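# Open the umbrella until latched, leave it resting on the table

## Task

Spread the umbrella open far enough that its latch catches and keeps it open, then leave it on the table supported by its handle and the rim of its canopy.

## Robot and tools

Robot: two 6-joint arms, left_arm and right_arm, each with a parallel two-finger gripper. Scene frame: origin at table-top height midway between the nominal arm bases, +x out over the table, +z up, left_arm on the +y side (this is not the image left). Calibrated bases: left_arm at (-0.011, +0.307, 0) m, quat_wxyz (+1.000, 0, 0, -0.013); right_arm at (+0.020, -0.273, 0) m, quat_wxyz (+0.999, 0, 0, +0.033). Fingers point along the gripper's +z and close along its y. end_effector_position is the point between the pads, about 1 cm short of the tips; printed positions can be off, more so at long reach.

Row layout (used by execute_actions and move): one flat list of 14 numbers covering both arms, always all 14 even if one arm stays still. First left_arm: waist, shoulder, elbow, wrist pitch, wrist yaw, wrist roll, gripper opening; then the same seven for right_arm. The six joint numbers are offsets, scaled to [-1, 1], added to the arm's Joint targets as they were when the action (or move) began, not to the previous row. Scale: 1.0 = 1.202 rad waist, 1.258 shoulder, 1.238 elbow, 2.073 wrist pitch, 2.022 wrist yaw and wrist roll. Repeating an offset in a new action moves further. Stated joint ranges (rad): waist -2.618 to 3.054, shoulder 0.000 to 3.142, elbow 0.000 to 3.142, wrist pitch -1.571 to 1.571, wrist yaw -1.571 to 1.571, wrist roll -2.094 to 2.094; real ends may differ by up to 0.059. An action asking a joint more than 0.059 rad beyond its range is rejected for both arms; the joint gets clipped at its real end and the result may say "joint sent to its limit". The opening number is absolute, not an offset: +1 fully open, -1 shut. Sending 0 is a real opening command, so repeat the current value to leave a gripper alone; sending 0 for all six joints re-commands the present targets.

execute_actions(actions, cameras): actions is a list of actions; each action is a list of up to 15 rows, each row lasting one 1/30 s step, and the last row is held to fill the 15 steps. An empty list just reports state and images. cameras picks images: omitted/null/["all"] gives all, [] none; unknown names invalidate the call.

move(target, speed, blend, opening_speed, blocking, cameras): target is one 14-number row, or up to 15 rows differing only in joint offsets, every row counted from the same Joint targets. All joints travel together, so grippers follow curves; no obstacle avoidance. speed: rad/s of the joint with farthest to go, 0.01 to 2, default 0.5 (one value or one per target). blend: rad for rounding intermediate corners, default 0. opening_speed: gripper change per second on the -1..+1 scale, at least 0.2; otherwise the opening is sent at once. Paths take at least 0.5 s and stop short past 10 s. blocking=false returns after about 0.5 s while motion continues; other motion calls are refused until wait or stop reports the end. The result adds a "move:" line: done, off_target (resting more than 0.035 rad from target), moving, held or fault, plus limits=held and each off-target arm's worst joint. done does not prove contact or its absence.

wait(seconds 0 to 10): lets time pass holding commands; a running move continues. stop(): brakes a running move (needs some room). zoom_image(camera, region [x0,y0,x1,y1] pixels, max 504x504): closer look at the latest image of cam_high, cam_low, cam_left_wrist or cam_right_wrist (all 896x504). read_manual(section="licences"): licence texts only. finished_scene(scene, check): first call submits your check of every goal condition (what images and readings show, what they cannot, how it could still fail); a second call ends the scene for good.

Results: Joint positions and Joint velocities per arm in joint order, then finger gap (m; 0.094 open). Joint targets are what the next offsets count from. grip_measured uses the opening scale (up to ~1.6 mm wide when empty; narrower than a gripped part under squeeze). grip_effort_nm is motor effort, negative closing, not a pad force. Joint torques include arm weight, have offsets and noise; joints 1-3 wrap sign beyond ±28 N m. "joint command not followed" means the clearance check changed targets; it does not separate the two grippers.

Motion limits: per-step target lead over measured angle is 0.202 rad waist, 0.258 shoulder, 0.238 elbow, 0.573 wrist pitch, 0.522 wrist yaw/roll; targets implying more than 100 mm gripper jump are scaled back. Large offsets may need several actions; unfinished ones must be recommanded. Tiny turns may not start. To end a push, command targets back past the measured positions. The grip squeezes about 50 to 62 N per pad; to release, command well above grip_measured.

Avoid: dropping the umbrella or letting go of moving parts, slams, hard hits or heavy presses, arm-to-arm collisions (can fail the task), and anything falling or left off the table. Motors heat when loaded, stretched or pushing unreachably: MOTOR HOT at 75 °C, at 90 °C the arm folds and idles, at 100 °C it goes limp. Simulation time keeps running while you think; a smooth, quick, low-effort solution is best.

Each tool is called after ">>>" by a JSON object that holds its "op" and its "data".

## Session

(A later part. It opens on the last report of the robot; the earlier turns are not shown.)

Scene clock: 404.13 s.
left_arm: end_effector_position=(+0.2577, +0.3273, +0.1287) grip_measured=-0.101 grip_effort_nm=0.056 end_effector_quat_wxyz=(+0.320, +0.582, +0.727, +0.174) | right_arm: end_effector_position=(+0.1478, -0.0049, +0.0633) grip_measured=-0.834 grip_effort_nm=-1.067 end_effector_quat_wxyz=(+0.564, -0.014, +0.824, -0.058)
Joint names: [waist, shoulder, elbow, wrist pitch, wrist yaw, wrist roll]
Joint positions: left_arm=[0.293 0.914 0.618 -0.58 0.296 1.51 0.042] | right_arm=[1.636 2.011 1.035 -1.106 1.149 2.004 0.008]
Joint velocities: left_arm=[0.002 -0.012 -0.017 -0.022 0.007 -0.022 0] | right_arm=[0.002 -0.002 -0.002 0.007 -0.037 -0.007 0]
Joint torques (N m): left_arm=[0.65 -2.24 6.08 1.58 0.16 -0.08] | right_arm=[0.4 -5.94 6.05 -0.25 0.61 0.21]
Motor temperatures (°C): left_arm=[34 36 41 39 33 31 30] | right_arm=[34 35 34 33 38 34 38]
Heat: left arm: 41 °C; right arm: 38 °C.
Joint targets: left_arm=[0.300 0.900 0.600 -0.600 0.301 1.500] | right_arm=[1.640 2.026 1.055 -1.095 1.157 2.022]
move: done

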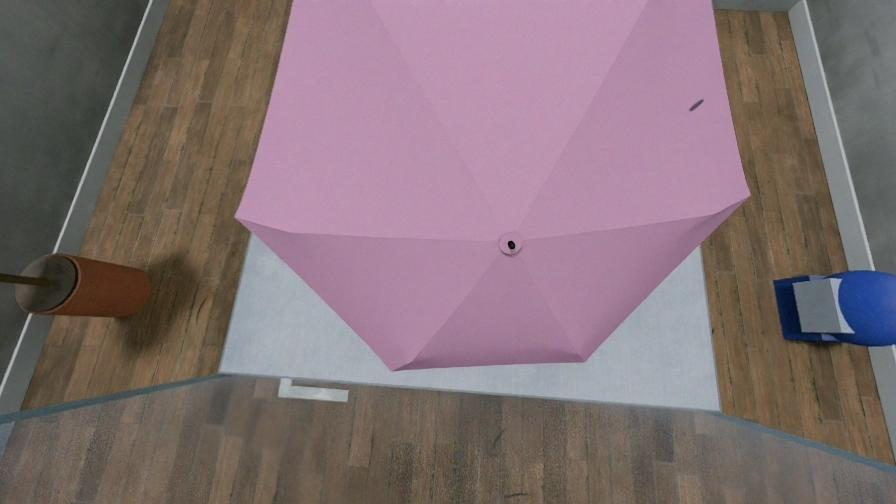

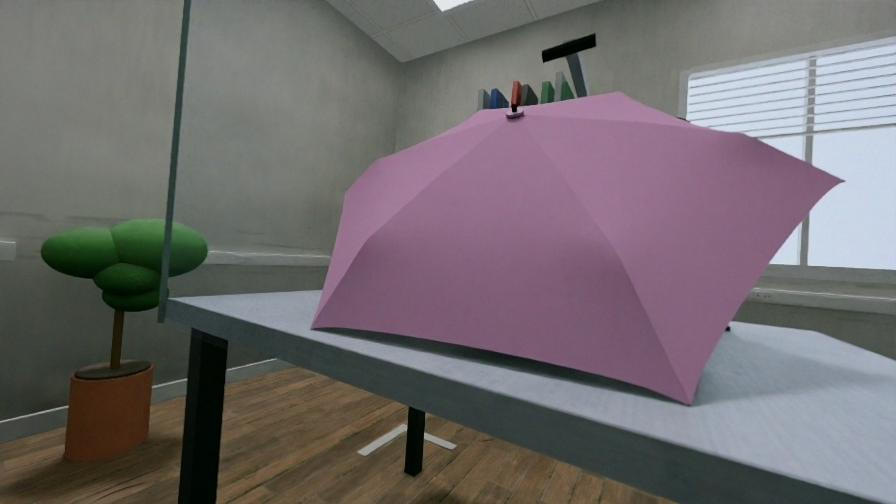

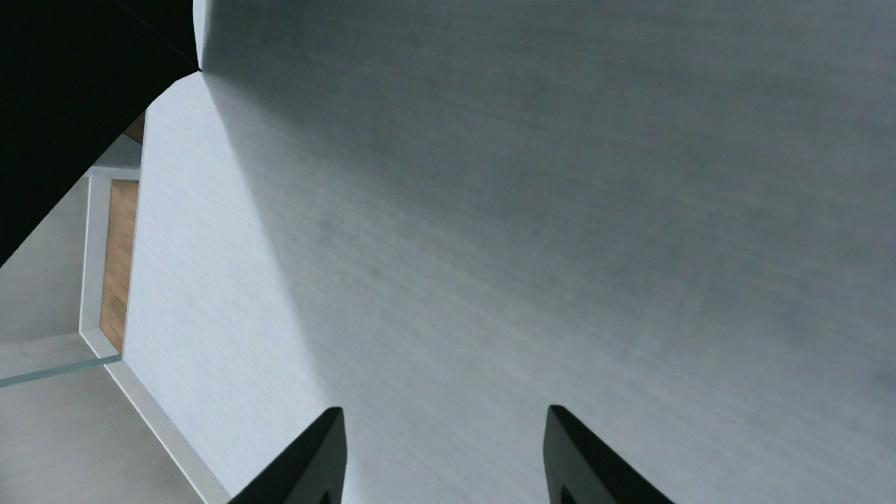

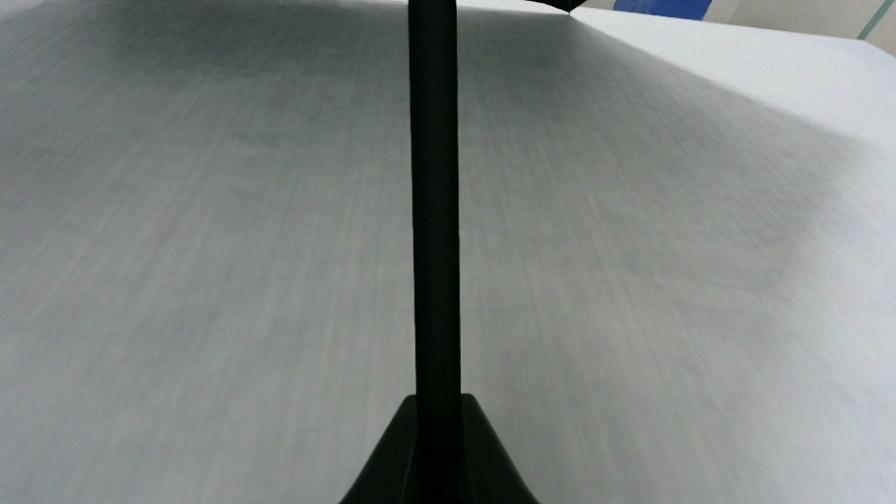

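>>> {"op": "move", "data": {"target": [0, -0.4769, -0.2019, -0.0241, 0, 0, -0.1, 0, 0, 0, 0, 0, 0, -1.0], "speed": 0.4}}

Scene clock: 416.13 s.
left_arm: end_effector_position=(+0.2072, +0.3136, +0.1430) grip_measured=-0.101 grip_effort_nm=0.056 end_effector_quat_wxyz=(+0.398, +0.563, +0.665, +0.286) | right_arm: end_effector_position=(+0.1478, -0.0049, +0.0633) grip_measured=-0.834 grip_effort_nm=-1.057 end_effector_quat_wxyz=(+0.564, -0.014, +0.824, -0.058)
Joint names: [waist, shoulder, elbow, wrist pitch, wrist yaw, wrist roll]
Joint positions: left_arm=[0.293 0.314 0.37 -0.63 0.295 1.51 0.042] | right_arm=[1.636 2.011 1.035 -1.106 1.149 2.004 0.008]
Joint velocities: left_arm=[-0.012 -0.002 -0.017 0.081 -0.051 0.037 -0.001] | right_arm=[0.022 -0.022 -0.007 0.007 -0.051 0.037 0]
Joint torques (N m): left_arm=[0.66 0.59 5.94 1.93 0.13 -0.07] | right_arm=[0.4 -5.89 6 -0.24 0.61 0.19]
Motor temperatures (°C): left_arm=[34 36 41 40 33 31 30] | right_arm=[34 35 34 33 37 34 38]
Heat: left arm: 41 °C; right arm: 38 °C.
Joint targets: left_arm=[0.300 0.300 0.350 -0.650 0.300 1.500] | right_arm=[1.640 2.026 1.055 -1.095 1.157 2.022]
move: done

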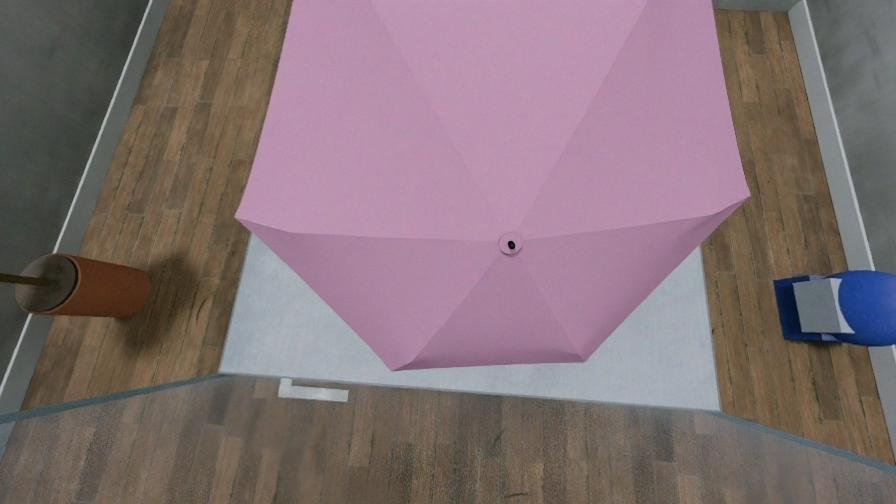

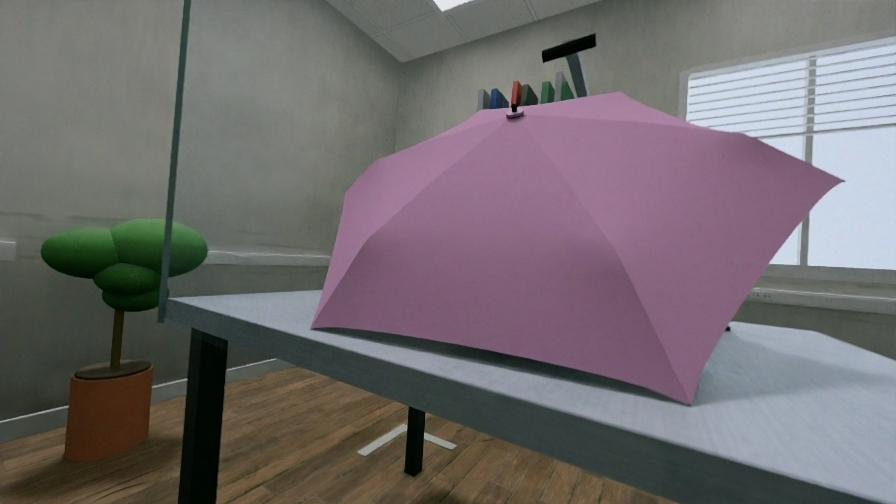

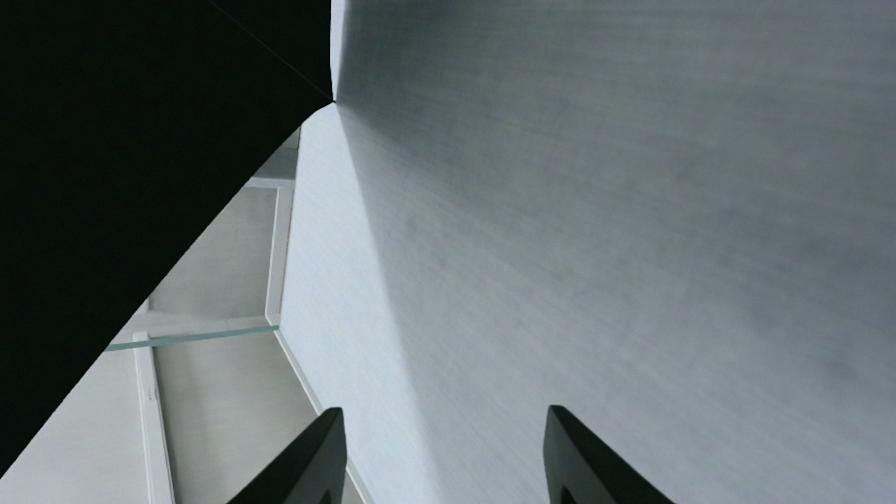

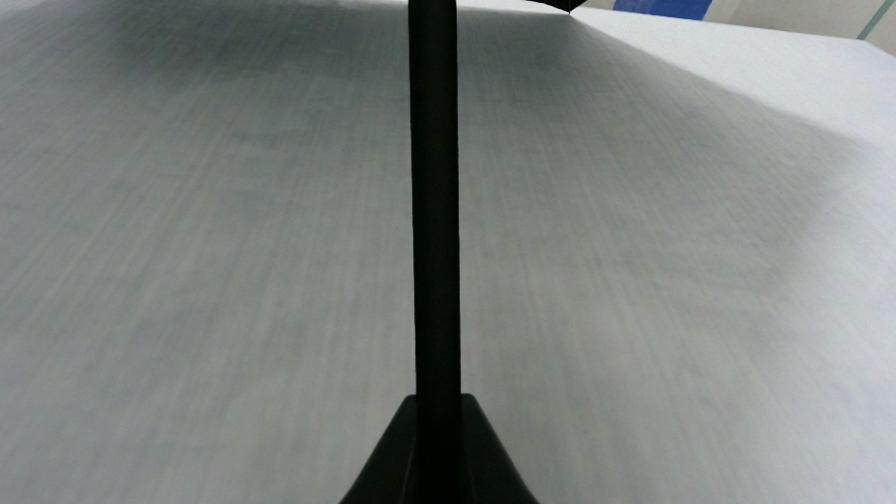

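>>> {"op": "move", "data": {"target": [0, 0, 0, 0, 0, 0, -0.1, 0.0048, 0.0246, -0.0057, 0.0123, -0.0017, 0.007, -1.0], "speed": 0.08}}

Scene clock: 422.00 s.
left_arm: end_effector_position=(+0.2072, +0.3136, +0.1430) grip_measured=-0.101 grip_effort_nm=0.066 end_effector_quat_wxyz=(+0.398, +0.563, +0.665, +0.286) | right_arm: end_effector_position=(+0.1478, -0.0033, +0.0609) grip_measured=-0.835 grip_effort_nm=-1.057 end_effector_quat_wxyz=(+0.573, -0.016, +0.818, -0.055)
Joint names: [waist, shoulder, elbow, wrist pitch, wrist yaw, wrist roll]
Joint positions: left_arm=[0.293 0.314 0.37 -0.63 0.295 1.51 0.042] | right_arm=[1.64 2.032 1.035 -1.102 1.168 2.021 0.008]
Joint velocities: left_arm=[0.002 0.002 -0.002 -0.007 0.007 0.037 0] | right_arm=[0.002 0.022 -0.017 -0.037 0.051 0.022 -0.002]
Joint torques (N m): left_arm=[0.68 0.59 5.96 1.94 0.13 -0.08] | right_arm=[0.5 -5.27 5.22 -0.06 0.35 0.16]
Motor temperatures (°C): left_arm=[34 35 41 40 33 31 30] | right_arm=[34 35 34 33 37 34 38]
Heat: left arm: 41 °C; right arm: 38 °C.
Joint targets: left_arm=[0.300 0.300 0.350 -0.650 0.300 1.500] | right_arm=[1.646 2.057 1.047 -1.070 1.154 2.036]
move: done

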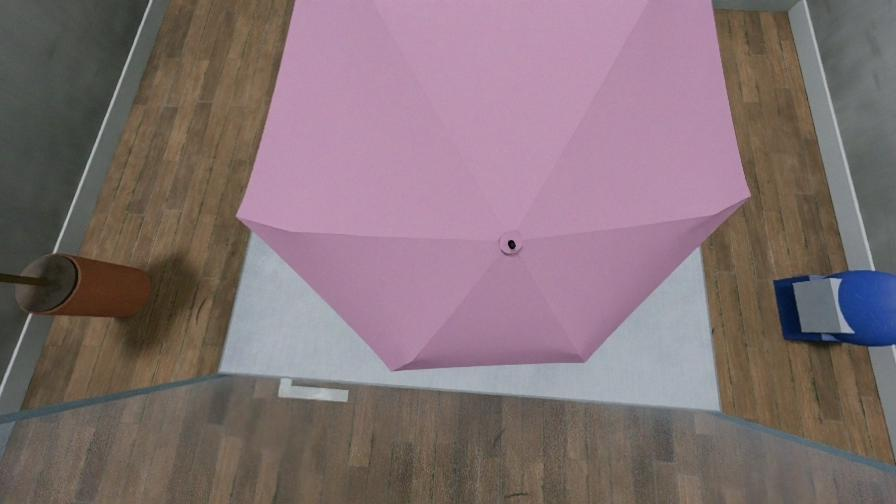

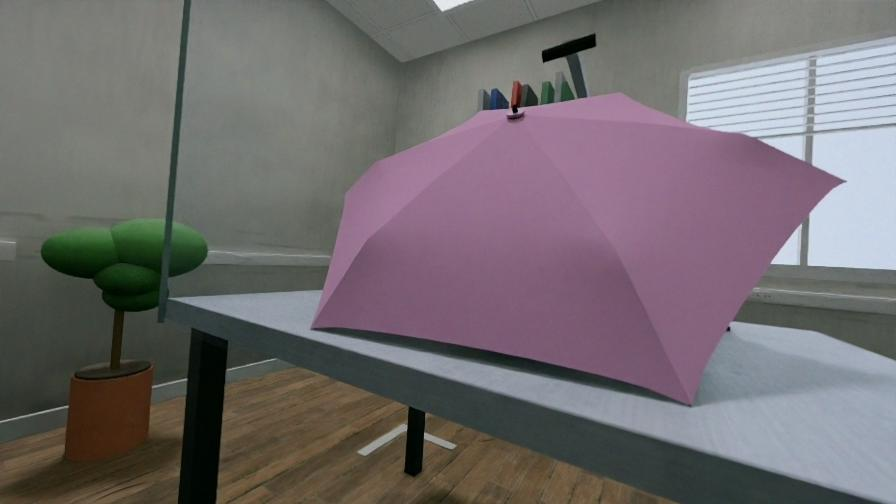

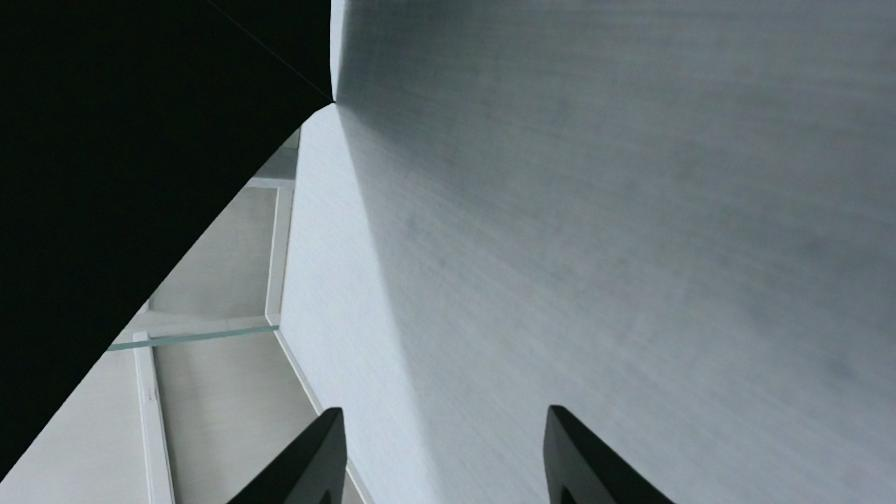

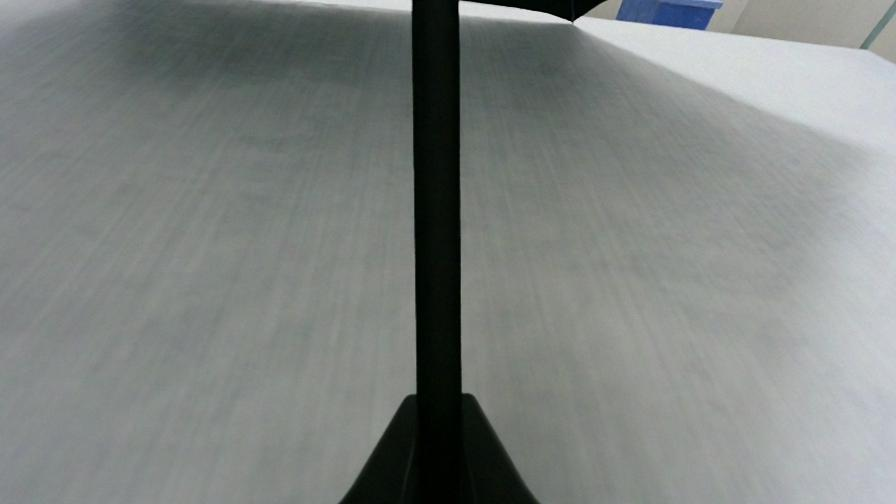

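>>> {"op": "move", "data": {"target": [0, 0, 0, 0, 0, 0, -0.1, -0.0017, -0.0079, 0.0065, -0.0101, 0.0109, 0.0015, -1.0], "speed": 0.08}}

Scene clock: 427.97 s.
left_arm: end_effector_position=(+0.2072, +0.3136, +0.1430) grip_measured=-0.101 grip_effort_nm=0.061 end_effector_quat_wxyz=(+0.398, +0.563, +0.665, +0.286) | right_arm: end_effector_position=(+0.1479, -0.0031, +0.0611) grip_measured=-0.835 grip_effort_nm=-1.067 end_effector_quat_wxyz=(+0.573, -0.016, +0.817, -0.054)
Joint names: [waist, shoulder, elbow, wrist pitch, wrist yaw, wrist roll]
Joint positions: left_arm=[0.293 0.314 0.37 -0.63 0.295 1.51 0.042] | right_arm=[1.64 2.032 1.035 -1.102 1.17 2.021 0.008]
Joint velocities: left_arm=[0.002 0.007 0.007 0.007 -0.037 0.051 -0.001] | right_arm=[-0.012 -0.012 0.012 0.037 -0.022 -0.007 0.001]
Joint torques (N m): left_arm=[0.66 0.59 5.96 1.94 0.13 -0.07] | right_arm=[0.35 -6.02 5.96 -0.26 0.57 0.19]
Motor temperatures (°C): left_arm=[34 35 41 40 33 31 30] | right_arm=[34 35 34 33 37 34 38]
Heat: left arm: 41 °C; right arm: 38 °C.
Joint targets: left_arm=[0.300 0.300 0.350 -0.650 0.300 1.500] | right_arm=[1.644 2.047 1.055 -1.091 1.176 2.039]
move: done

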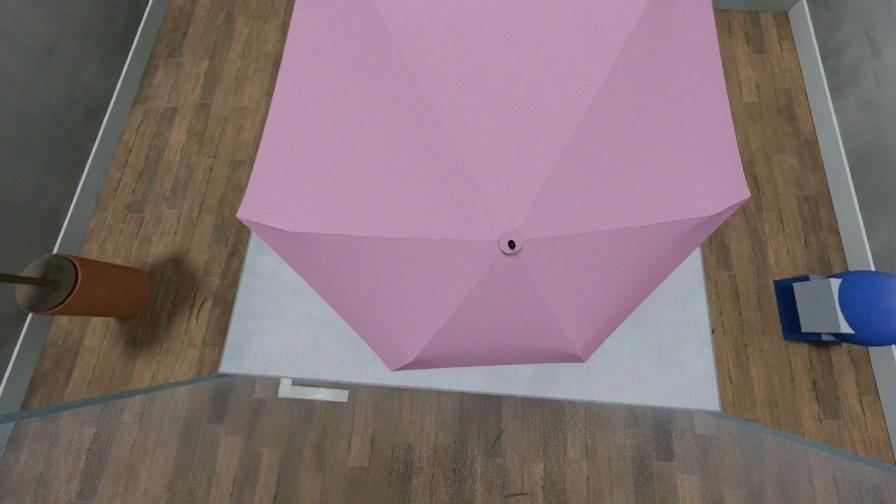

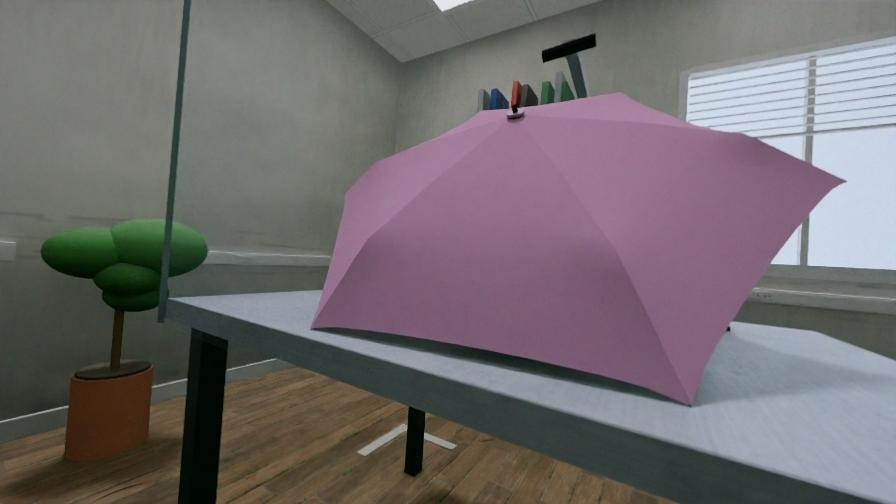

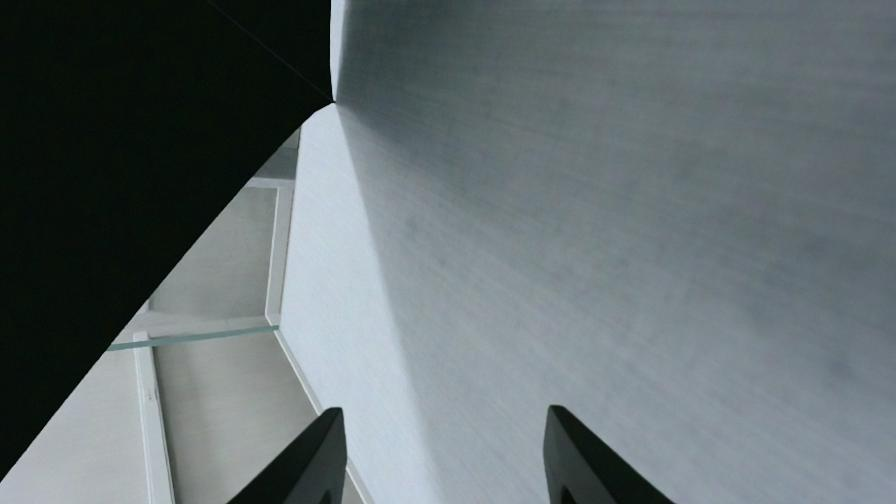

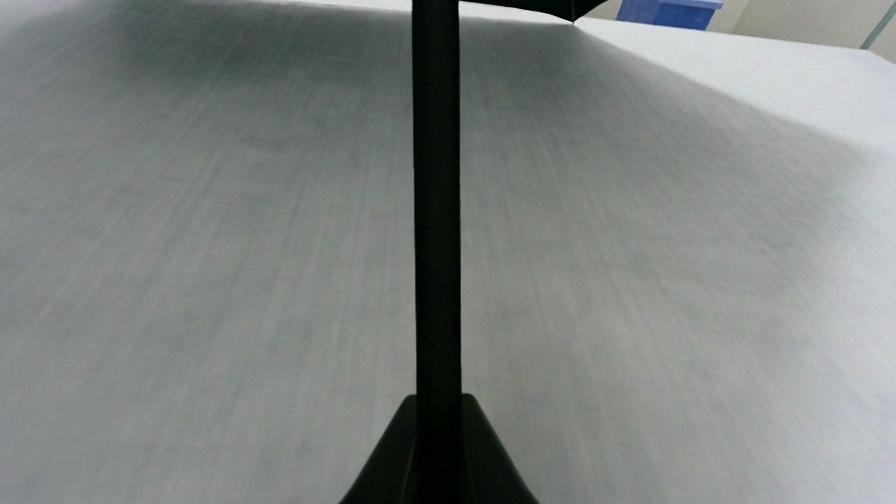

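>>> {"op": "execute_actions", "data": {"actions": [], "cameras": ["cam_high", "cam_low", "cam_right_wrist"]}}

Scene clock: 434.13 s.
left_arm: end_effector_position=(+0.2072, +0.3136, +0.1430) grip_measured=-0.101 grip_effort_nm=0.056 end_effector_quat_wxyz=(+0.398, +0.563, +0.665, +0.286) | right_arm: end_effector_position=(+0.1479, -0.0031, +0.0611) grip_measured=-0.835 grip_effort_nm=-1.067 end_effector_quat_wxyz=(+0.573, -0.016, +0.817, -0.054)
Joint names: [waist, shoulder, elbow, wrist pitch, wrist yaw, wrist roll]
Joint positions: left_arm=[0.293 0.314 0.37 -0.63 0.295 1.51 0.042] | right_arm=[1.64 2.032 1.035 -1.102 1.17 2.021 0.008]
Joint velocities: left_arm=[0.002 0.007 -0.012 0.051 0.037 -0.051 -0.001] | right_arm=[-0.012 -0.007 0.012 0.037 -0.007 0.022 -0.001]
Joint torques (N m): left_arm=[0.65 0.61 5.94 1.95 0.12 -0.07] | right_arm=[0.35 -6 5.98 -0.27 0.57 0.18]
Motor temperatures (°C): left_arm=[34 35 41 41 33 31 30] | right_arm=[34 36 34 33 37 34 38]
Heat: left arm: 41 °C; right arm: 38 °C.
Joint targets: left_arm=[0.300 0.300 0.350 -0.650 0.300 1.500] | right_arm=[1.644 2.047 1.055 -1.091 1.176 2.039]
Tool commands: left_gripper/opening=-0.1 right_gripper/opening=-1.0
Images, in order (width x height): cam_high 896x504, cam_low 896x504, cam_right_wrist 896x504.

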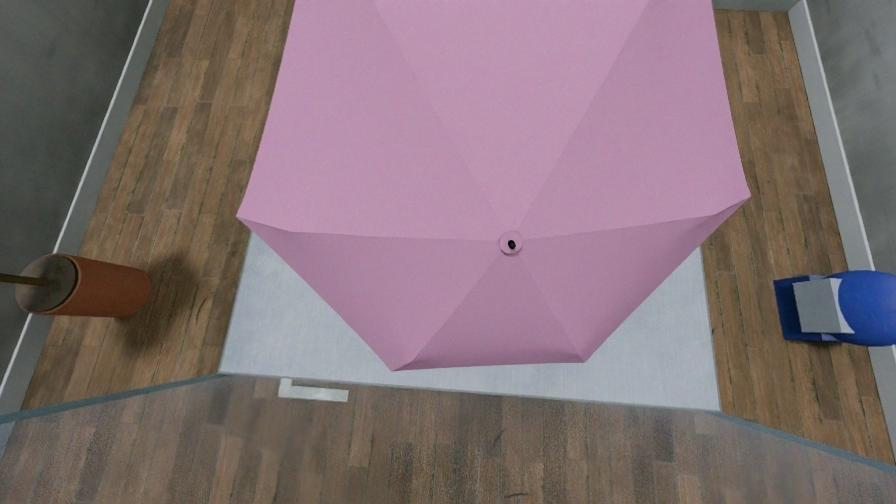

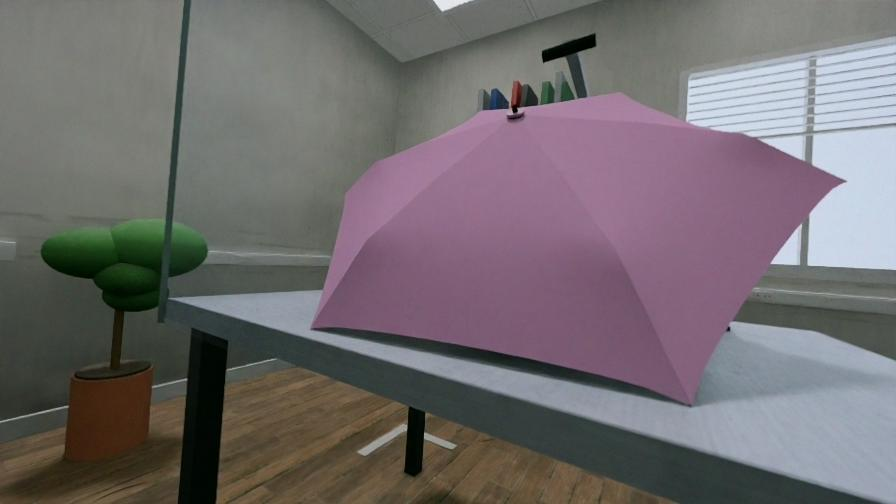

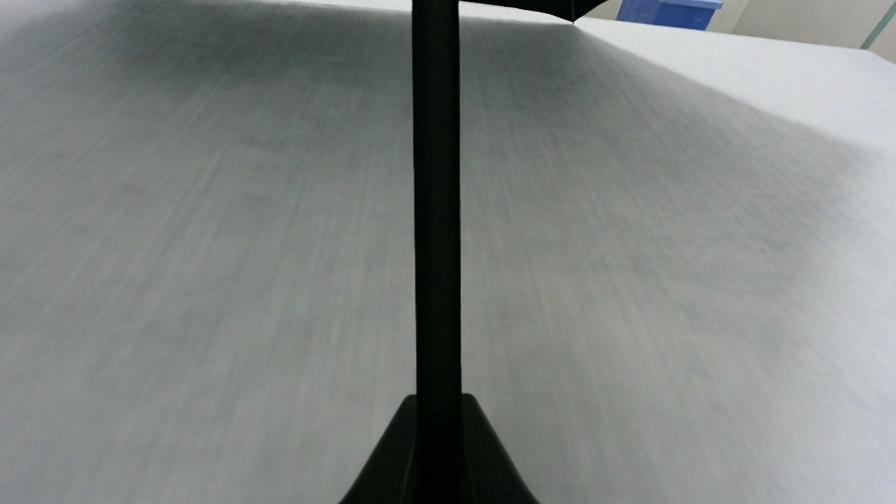

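>>> {"op": "move", "data": {"target": [0, 0, 0, 0, 0, 0, -0.1, 0, 0, 0, 0, 0, 0, -0.6], "opening_speed": 0.4, "cameras": ["cam_high", "cam_low", "cam_right_wrist"]}}

Scene clock: 437.30 s.
left_arm: end_effector_position=(+0.2072, +0.3136, +0.1430) grip_measured=-0.101 grip_effort_nm=0.061 end_effector_quat_wxyz=(+0.398, +0.563, +0.665, +0.286) | right_arm: end_effector_position=(+0.1479, -0.0031, +0.0611) grip_measured=-0.602 grip_effort_nm=0.090 end_effector_quat_wxyz=(+0.573, -0.014, +0.817, -0.052)
Joint names: [waist, shoulder, elbow, wrist pitch, wrist yaw, wrist roll]
Joint positions: left_arm=[0.293 0.314 0.37 -0.63 0.295 1.51 0.042] | right_arm=[1.64 2.032 1.035 -1.102 1.17 2.028 0.019]
Joint velocities: left_arm=[-0.017 0.012 -0.002 0.007 -0.037 0.051 0.001] | right_arm=[-0.002 -0.007 -0.012 -0.037 -0.037 0.022 0.001]
Joint torques (N m): left_arm=[0.64 0.59 5.94 1.94 0.13 -0.07] | right_arm=[0.35 -6 6 -0.26 0.57 0.11]
Motor temperatures (°C): left_arm=[34 35 41 41 33 31 30] | right_arm=[34 36 34 33 37 34 38]
Heat: left arm: 41 °C; right arm: 38 °C.
Joint targets: left_arm=[0.300 0.300 0.350 -0.650 0.300 1.500] | right_arm=[1.644 2.047 1.055 -1.091 1.176 2.039]
move: done
Images, in order (width x height): cam_high 896x504, cam_low 896x504, cam_right_wrist 896x504.

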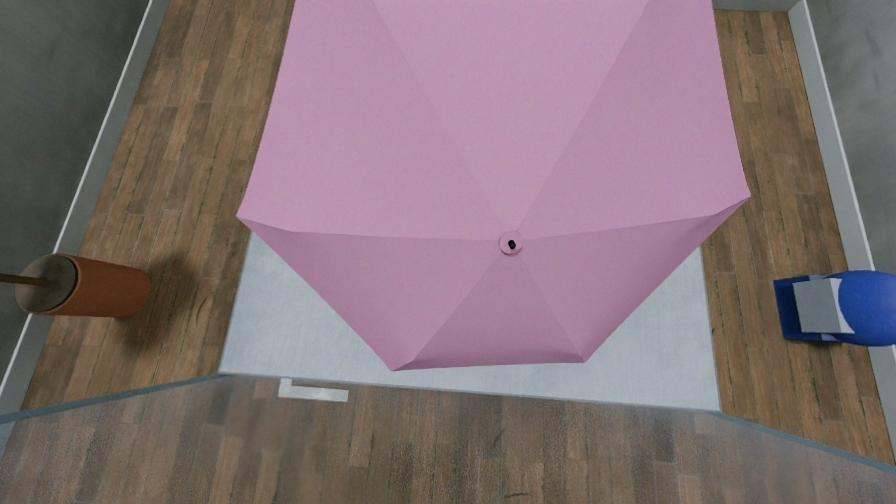

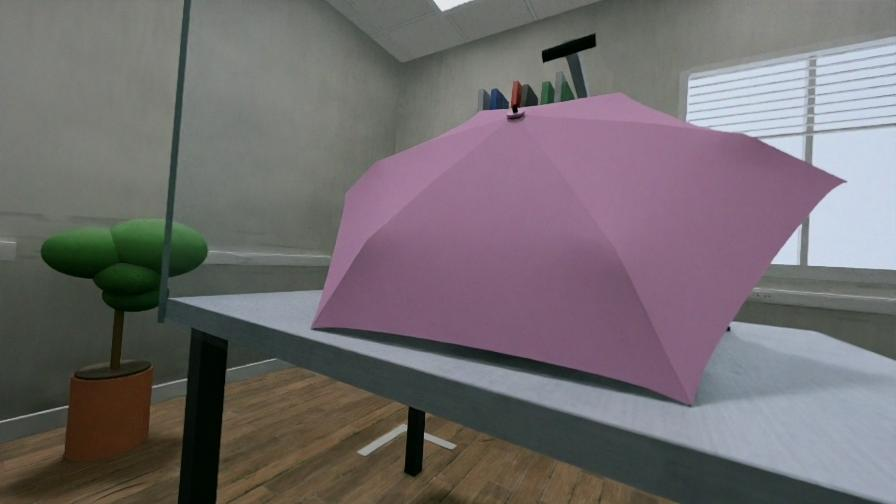

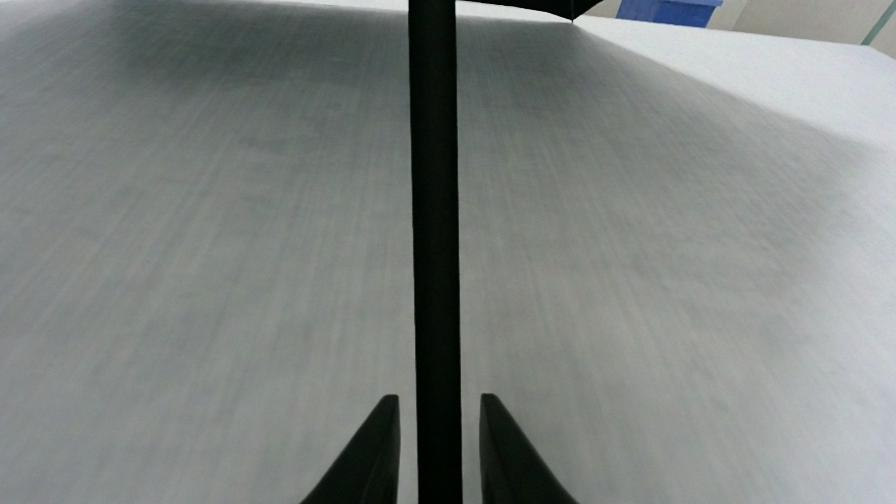

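>>> {"op": "move", "data": {"target": [0, 0, 0, 0, 0, 0, -0.1, 0, 0, 0, 0, 0, 0, 0.5], "opening_speed": 1.0, "cameras": ["cam_low", "cam_right_wrist"]}}

>>> {"op": "move", "data": {"target": [[0, 0, 0, 0, 0, 0, -0.1, 0.0899, 0.0358, 0.0767, -0.1191, -0.0326, 0.0178, 0.5], [0, 0, 0, 0, 0, 0, -0.1, 0.3394, 0.0358, 0.0767, -0.1191, -0.0326, 0.0178, 0.5]], "speed": [0.2, 0.35], "blend": 0.05}}

Scene clock: 471.00 s.
left_arm: end_effector_position=(+0.2072, +0.3136, +0.1430) grip_measured=-0.101 grip_effort_nm=0.066 end_effector_quat_wxyz=(+0.398, +0.563, +0.665, +0.286) | right_arm: end_effector_position=(+0.1479, -0.0031, +0.0611) grip_measured=+0.498 grip_effort_nm=0.090 end_effector_quat_wxyz=(+0.573, -0.013, +0.817, -0.052)
Joint names: [waist, shoulder, elbow, wrist pitch, wrist yaw, wrist roll]
Joint positions: left_arm=[0.293 0.314 0.37 -0.63 0.295 1.51 0.042] | right_arm=[1.64 2.032 1.035 -1.102 1.17 2.029 0.07]
Joint velocities: left_arm=[0.007 0.012 0.012 0.037 -0.007 -0.037 0] | right_arm=[-0.007 -0.002 0.002 -0.022 -0.022 -0.022 0]
Joint torques (N m): left_arm=[0.66 0.59 5.96 1.94 0.12 -0.07] | right_arm=[0.31 -5.98 6 -0.26 0.58 0.11]
Motor temperatures (°C): left_arm=[34 35 41 42 33 31 30] | right_arm=[34 36 34 33 36 34 36]
Heat: left arm: 42 °C; right arm: 36 °C.
Joint targets: left_arm=[0.300 0.300 0.350 -0.650 0.300 1.500] | right_arm=[1.644 2.047 1.055 -1.091 1.176 2.039]
move: done
Images, in order (width x height): cam_low 896x504, cam_right_wrist 896x504.

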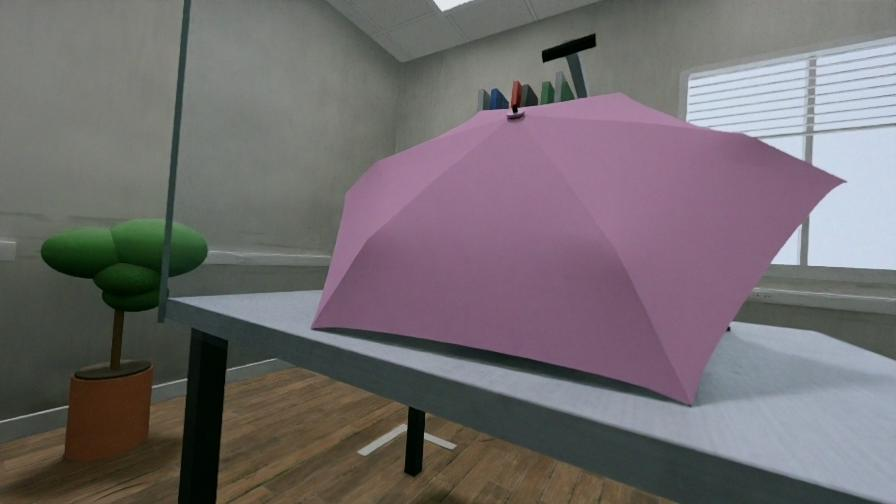

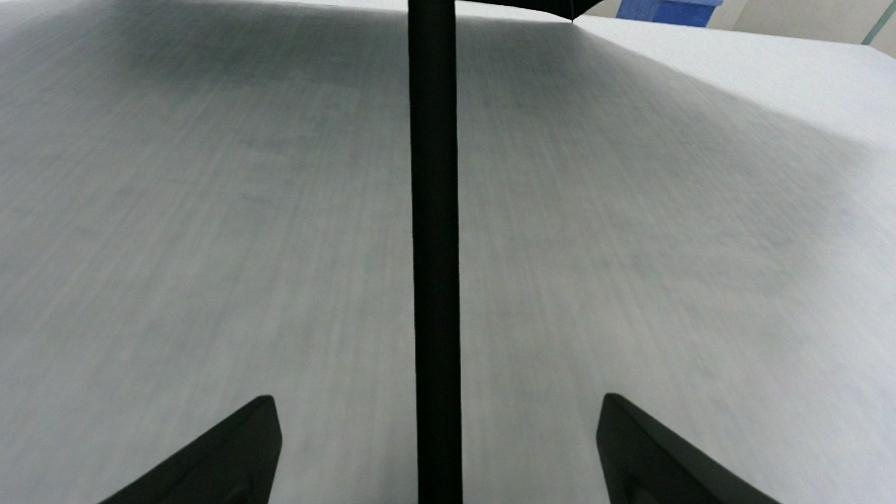

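Scene clock: 473.47 s.
left_arm: end_effector_position=(+0.2072, +0.3136, +0.1430) grip_measured=-0.101 grip_effort_nm=0.066 end_effector_quat_wxyz=(+0.398, +0.563, +0.665, +0.286) | right_arm: end_effector_position=(+0.0286, +0.0173, +0.0716) grip_measured=+0.498 grip_effort_nm=0.076 end_effector_quat_wxyz=(+0.573, -0.201, +0.795, -0.004)
Joint names: [waist, shoulder, elbow, wrist pitch, wrist yaw, wrist roll]
Joint positions: left_arm=[0.293 0.314 0.37 -0.63 0.295 1.51 0.042] | right_arm=[2.053 2.073 1.129 -1.319 1.108 2.064 0.07]
Joint velocities: left_arm=[-0.007 -0.007 -0.007 -0.022 0.022 -0.051 -0.001] | right_arm=[0.012 0.002 -0.007 -0.037 0.051 0.022 0]
Joint torques (N m): left_arm=[0.65 0.58 5.96 1.94 0.13 -0.07] | right_arm=[-0.12 -5.91 6.08 -0.76 0.46 0.12]
Motor temperatures (°C): left_arm=[34 35 41 42 33 31 30] | right_arm=[34 36 34 33 36 34 36]
Heat: left arm: 42 °C; right arm: 36 °C.
Joint targets: left_arm=[0.300 0.300 0.350 -0.650 0.300 1.500] | right_arm=[2.052 2.092 1.151 -1.338 1.110 2.075]
move: done

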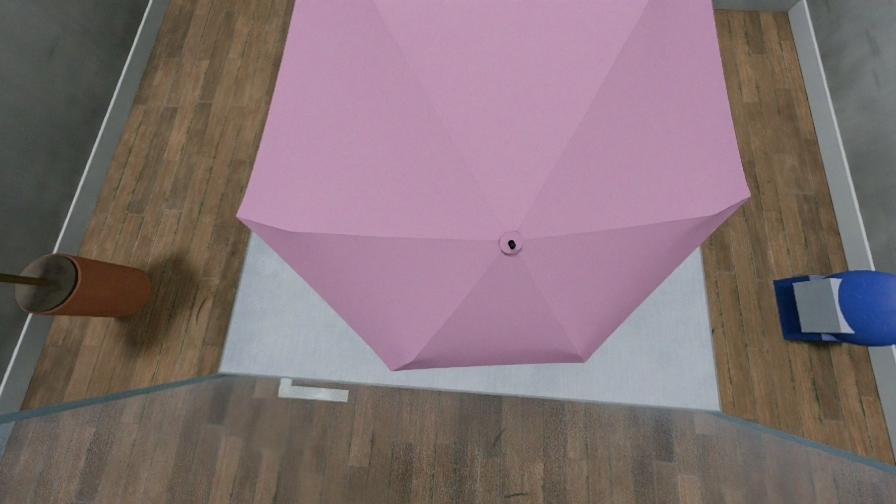

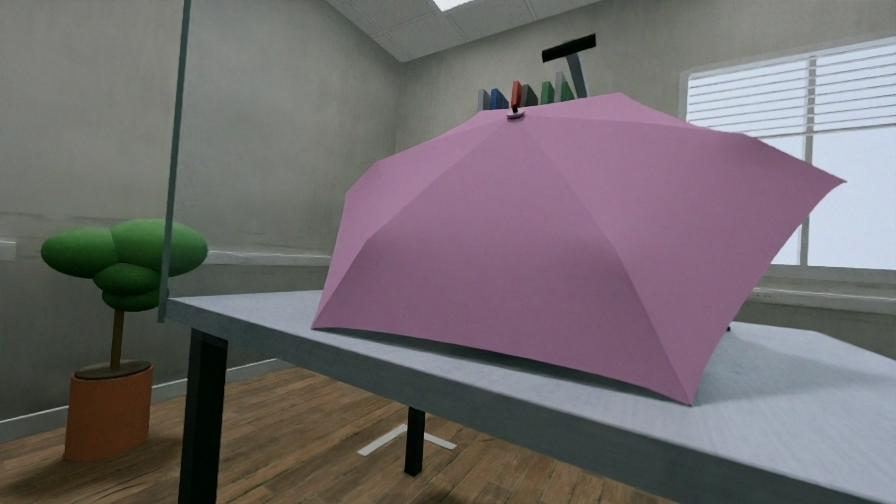

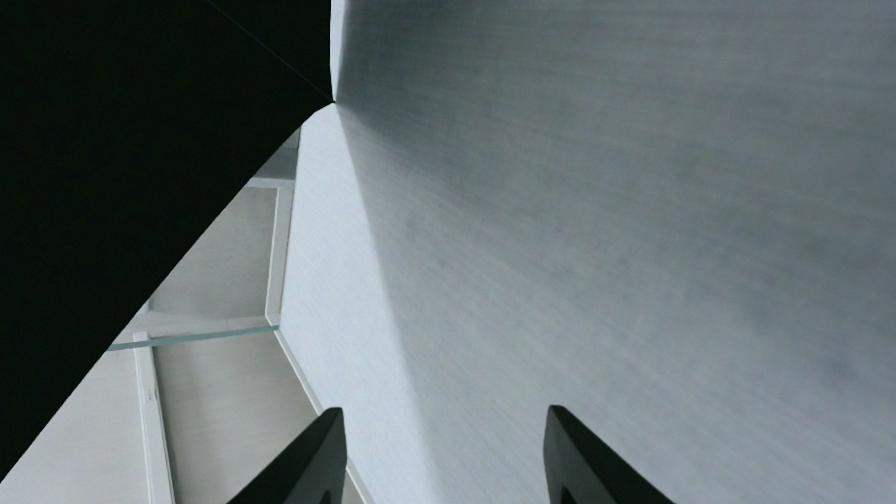

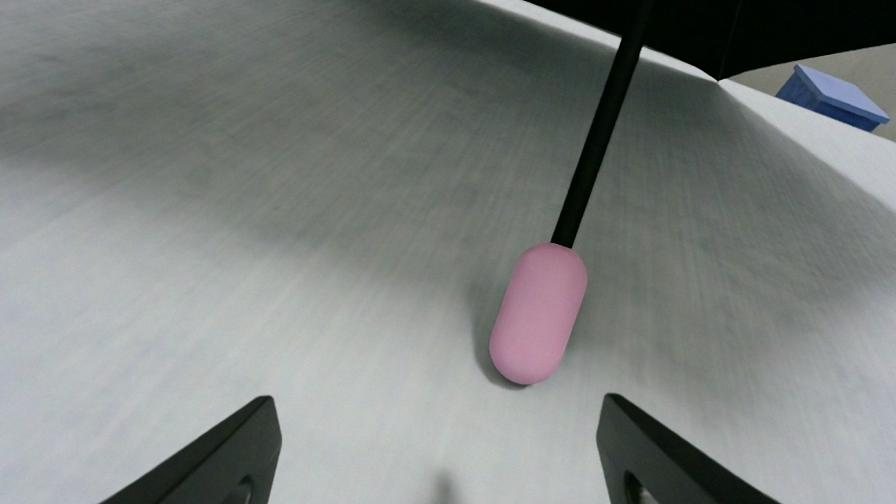

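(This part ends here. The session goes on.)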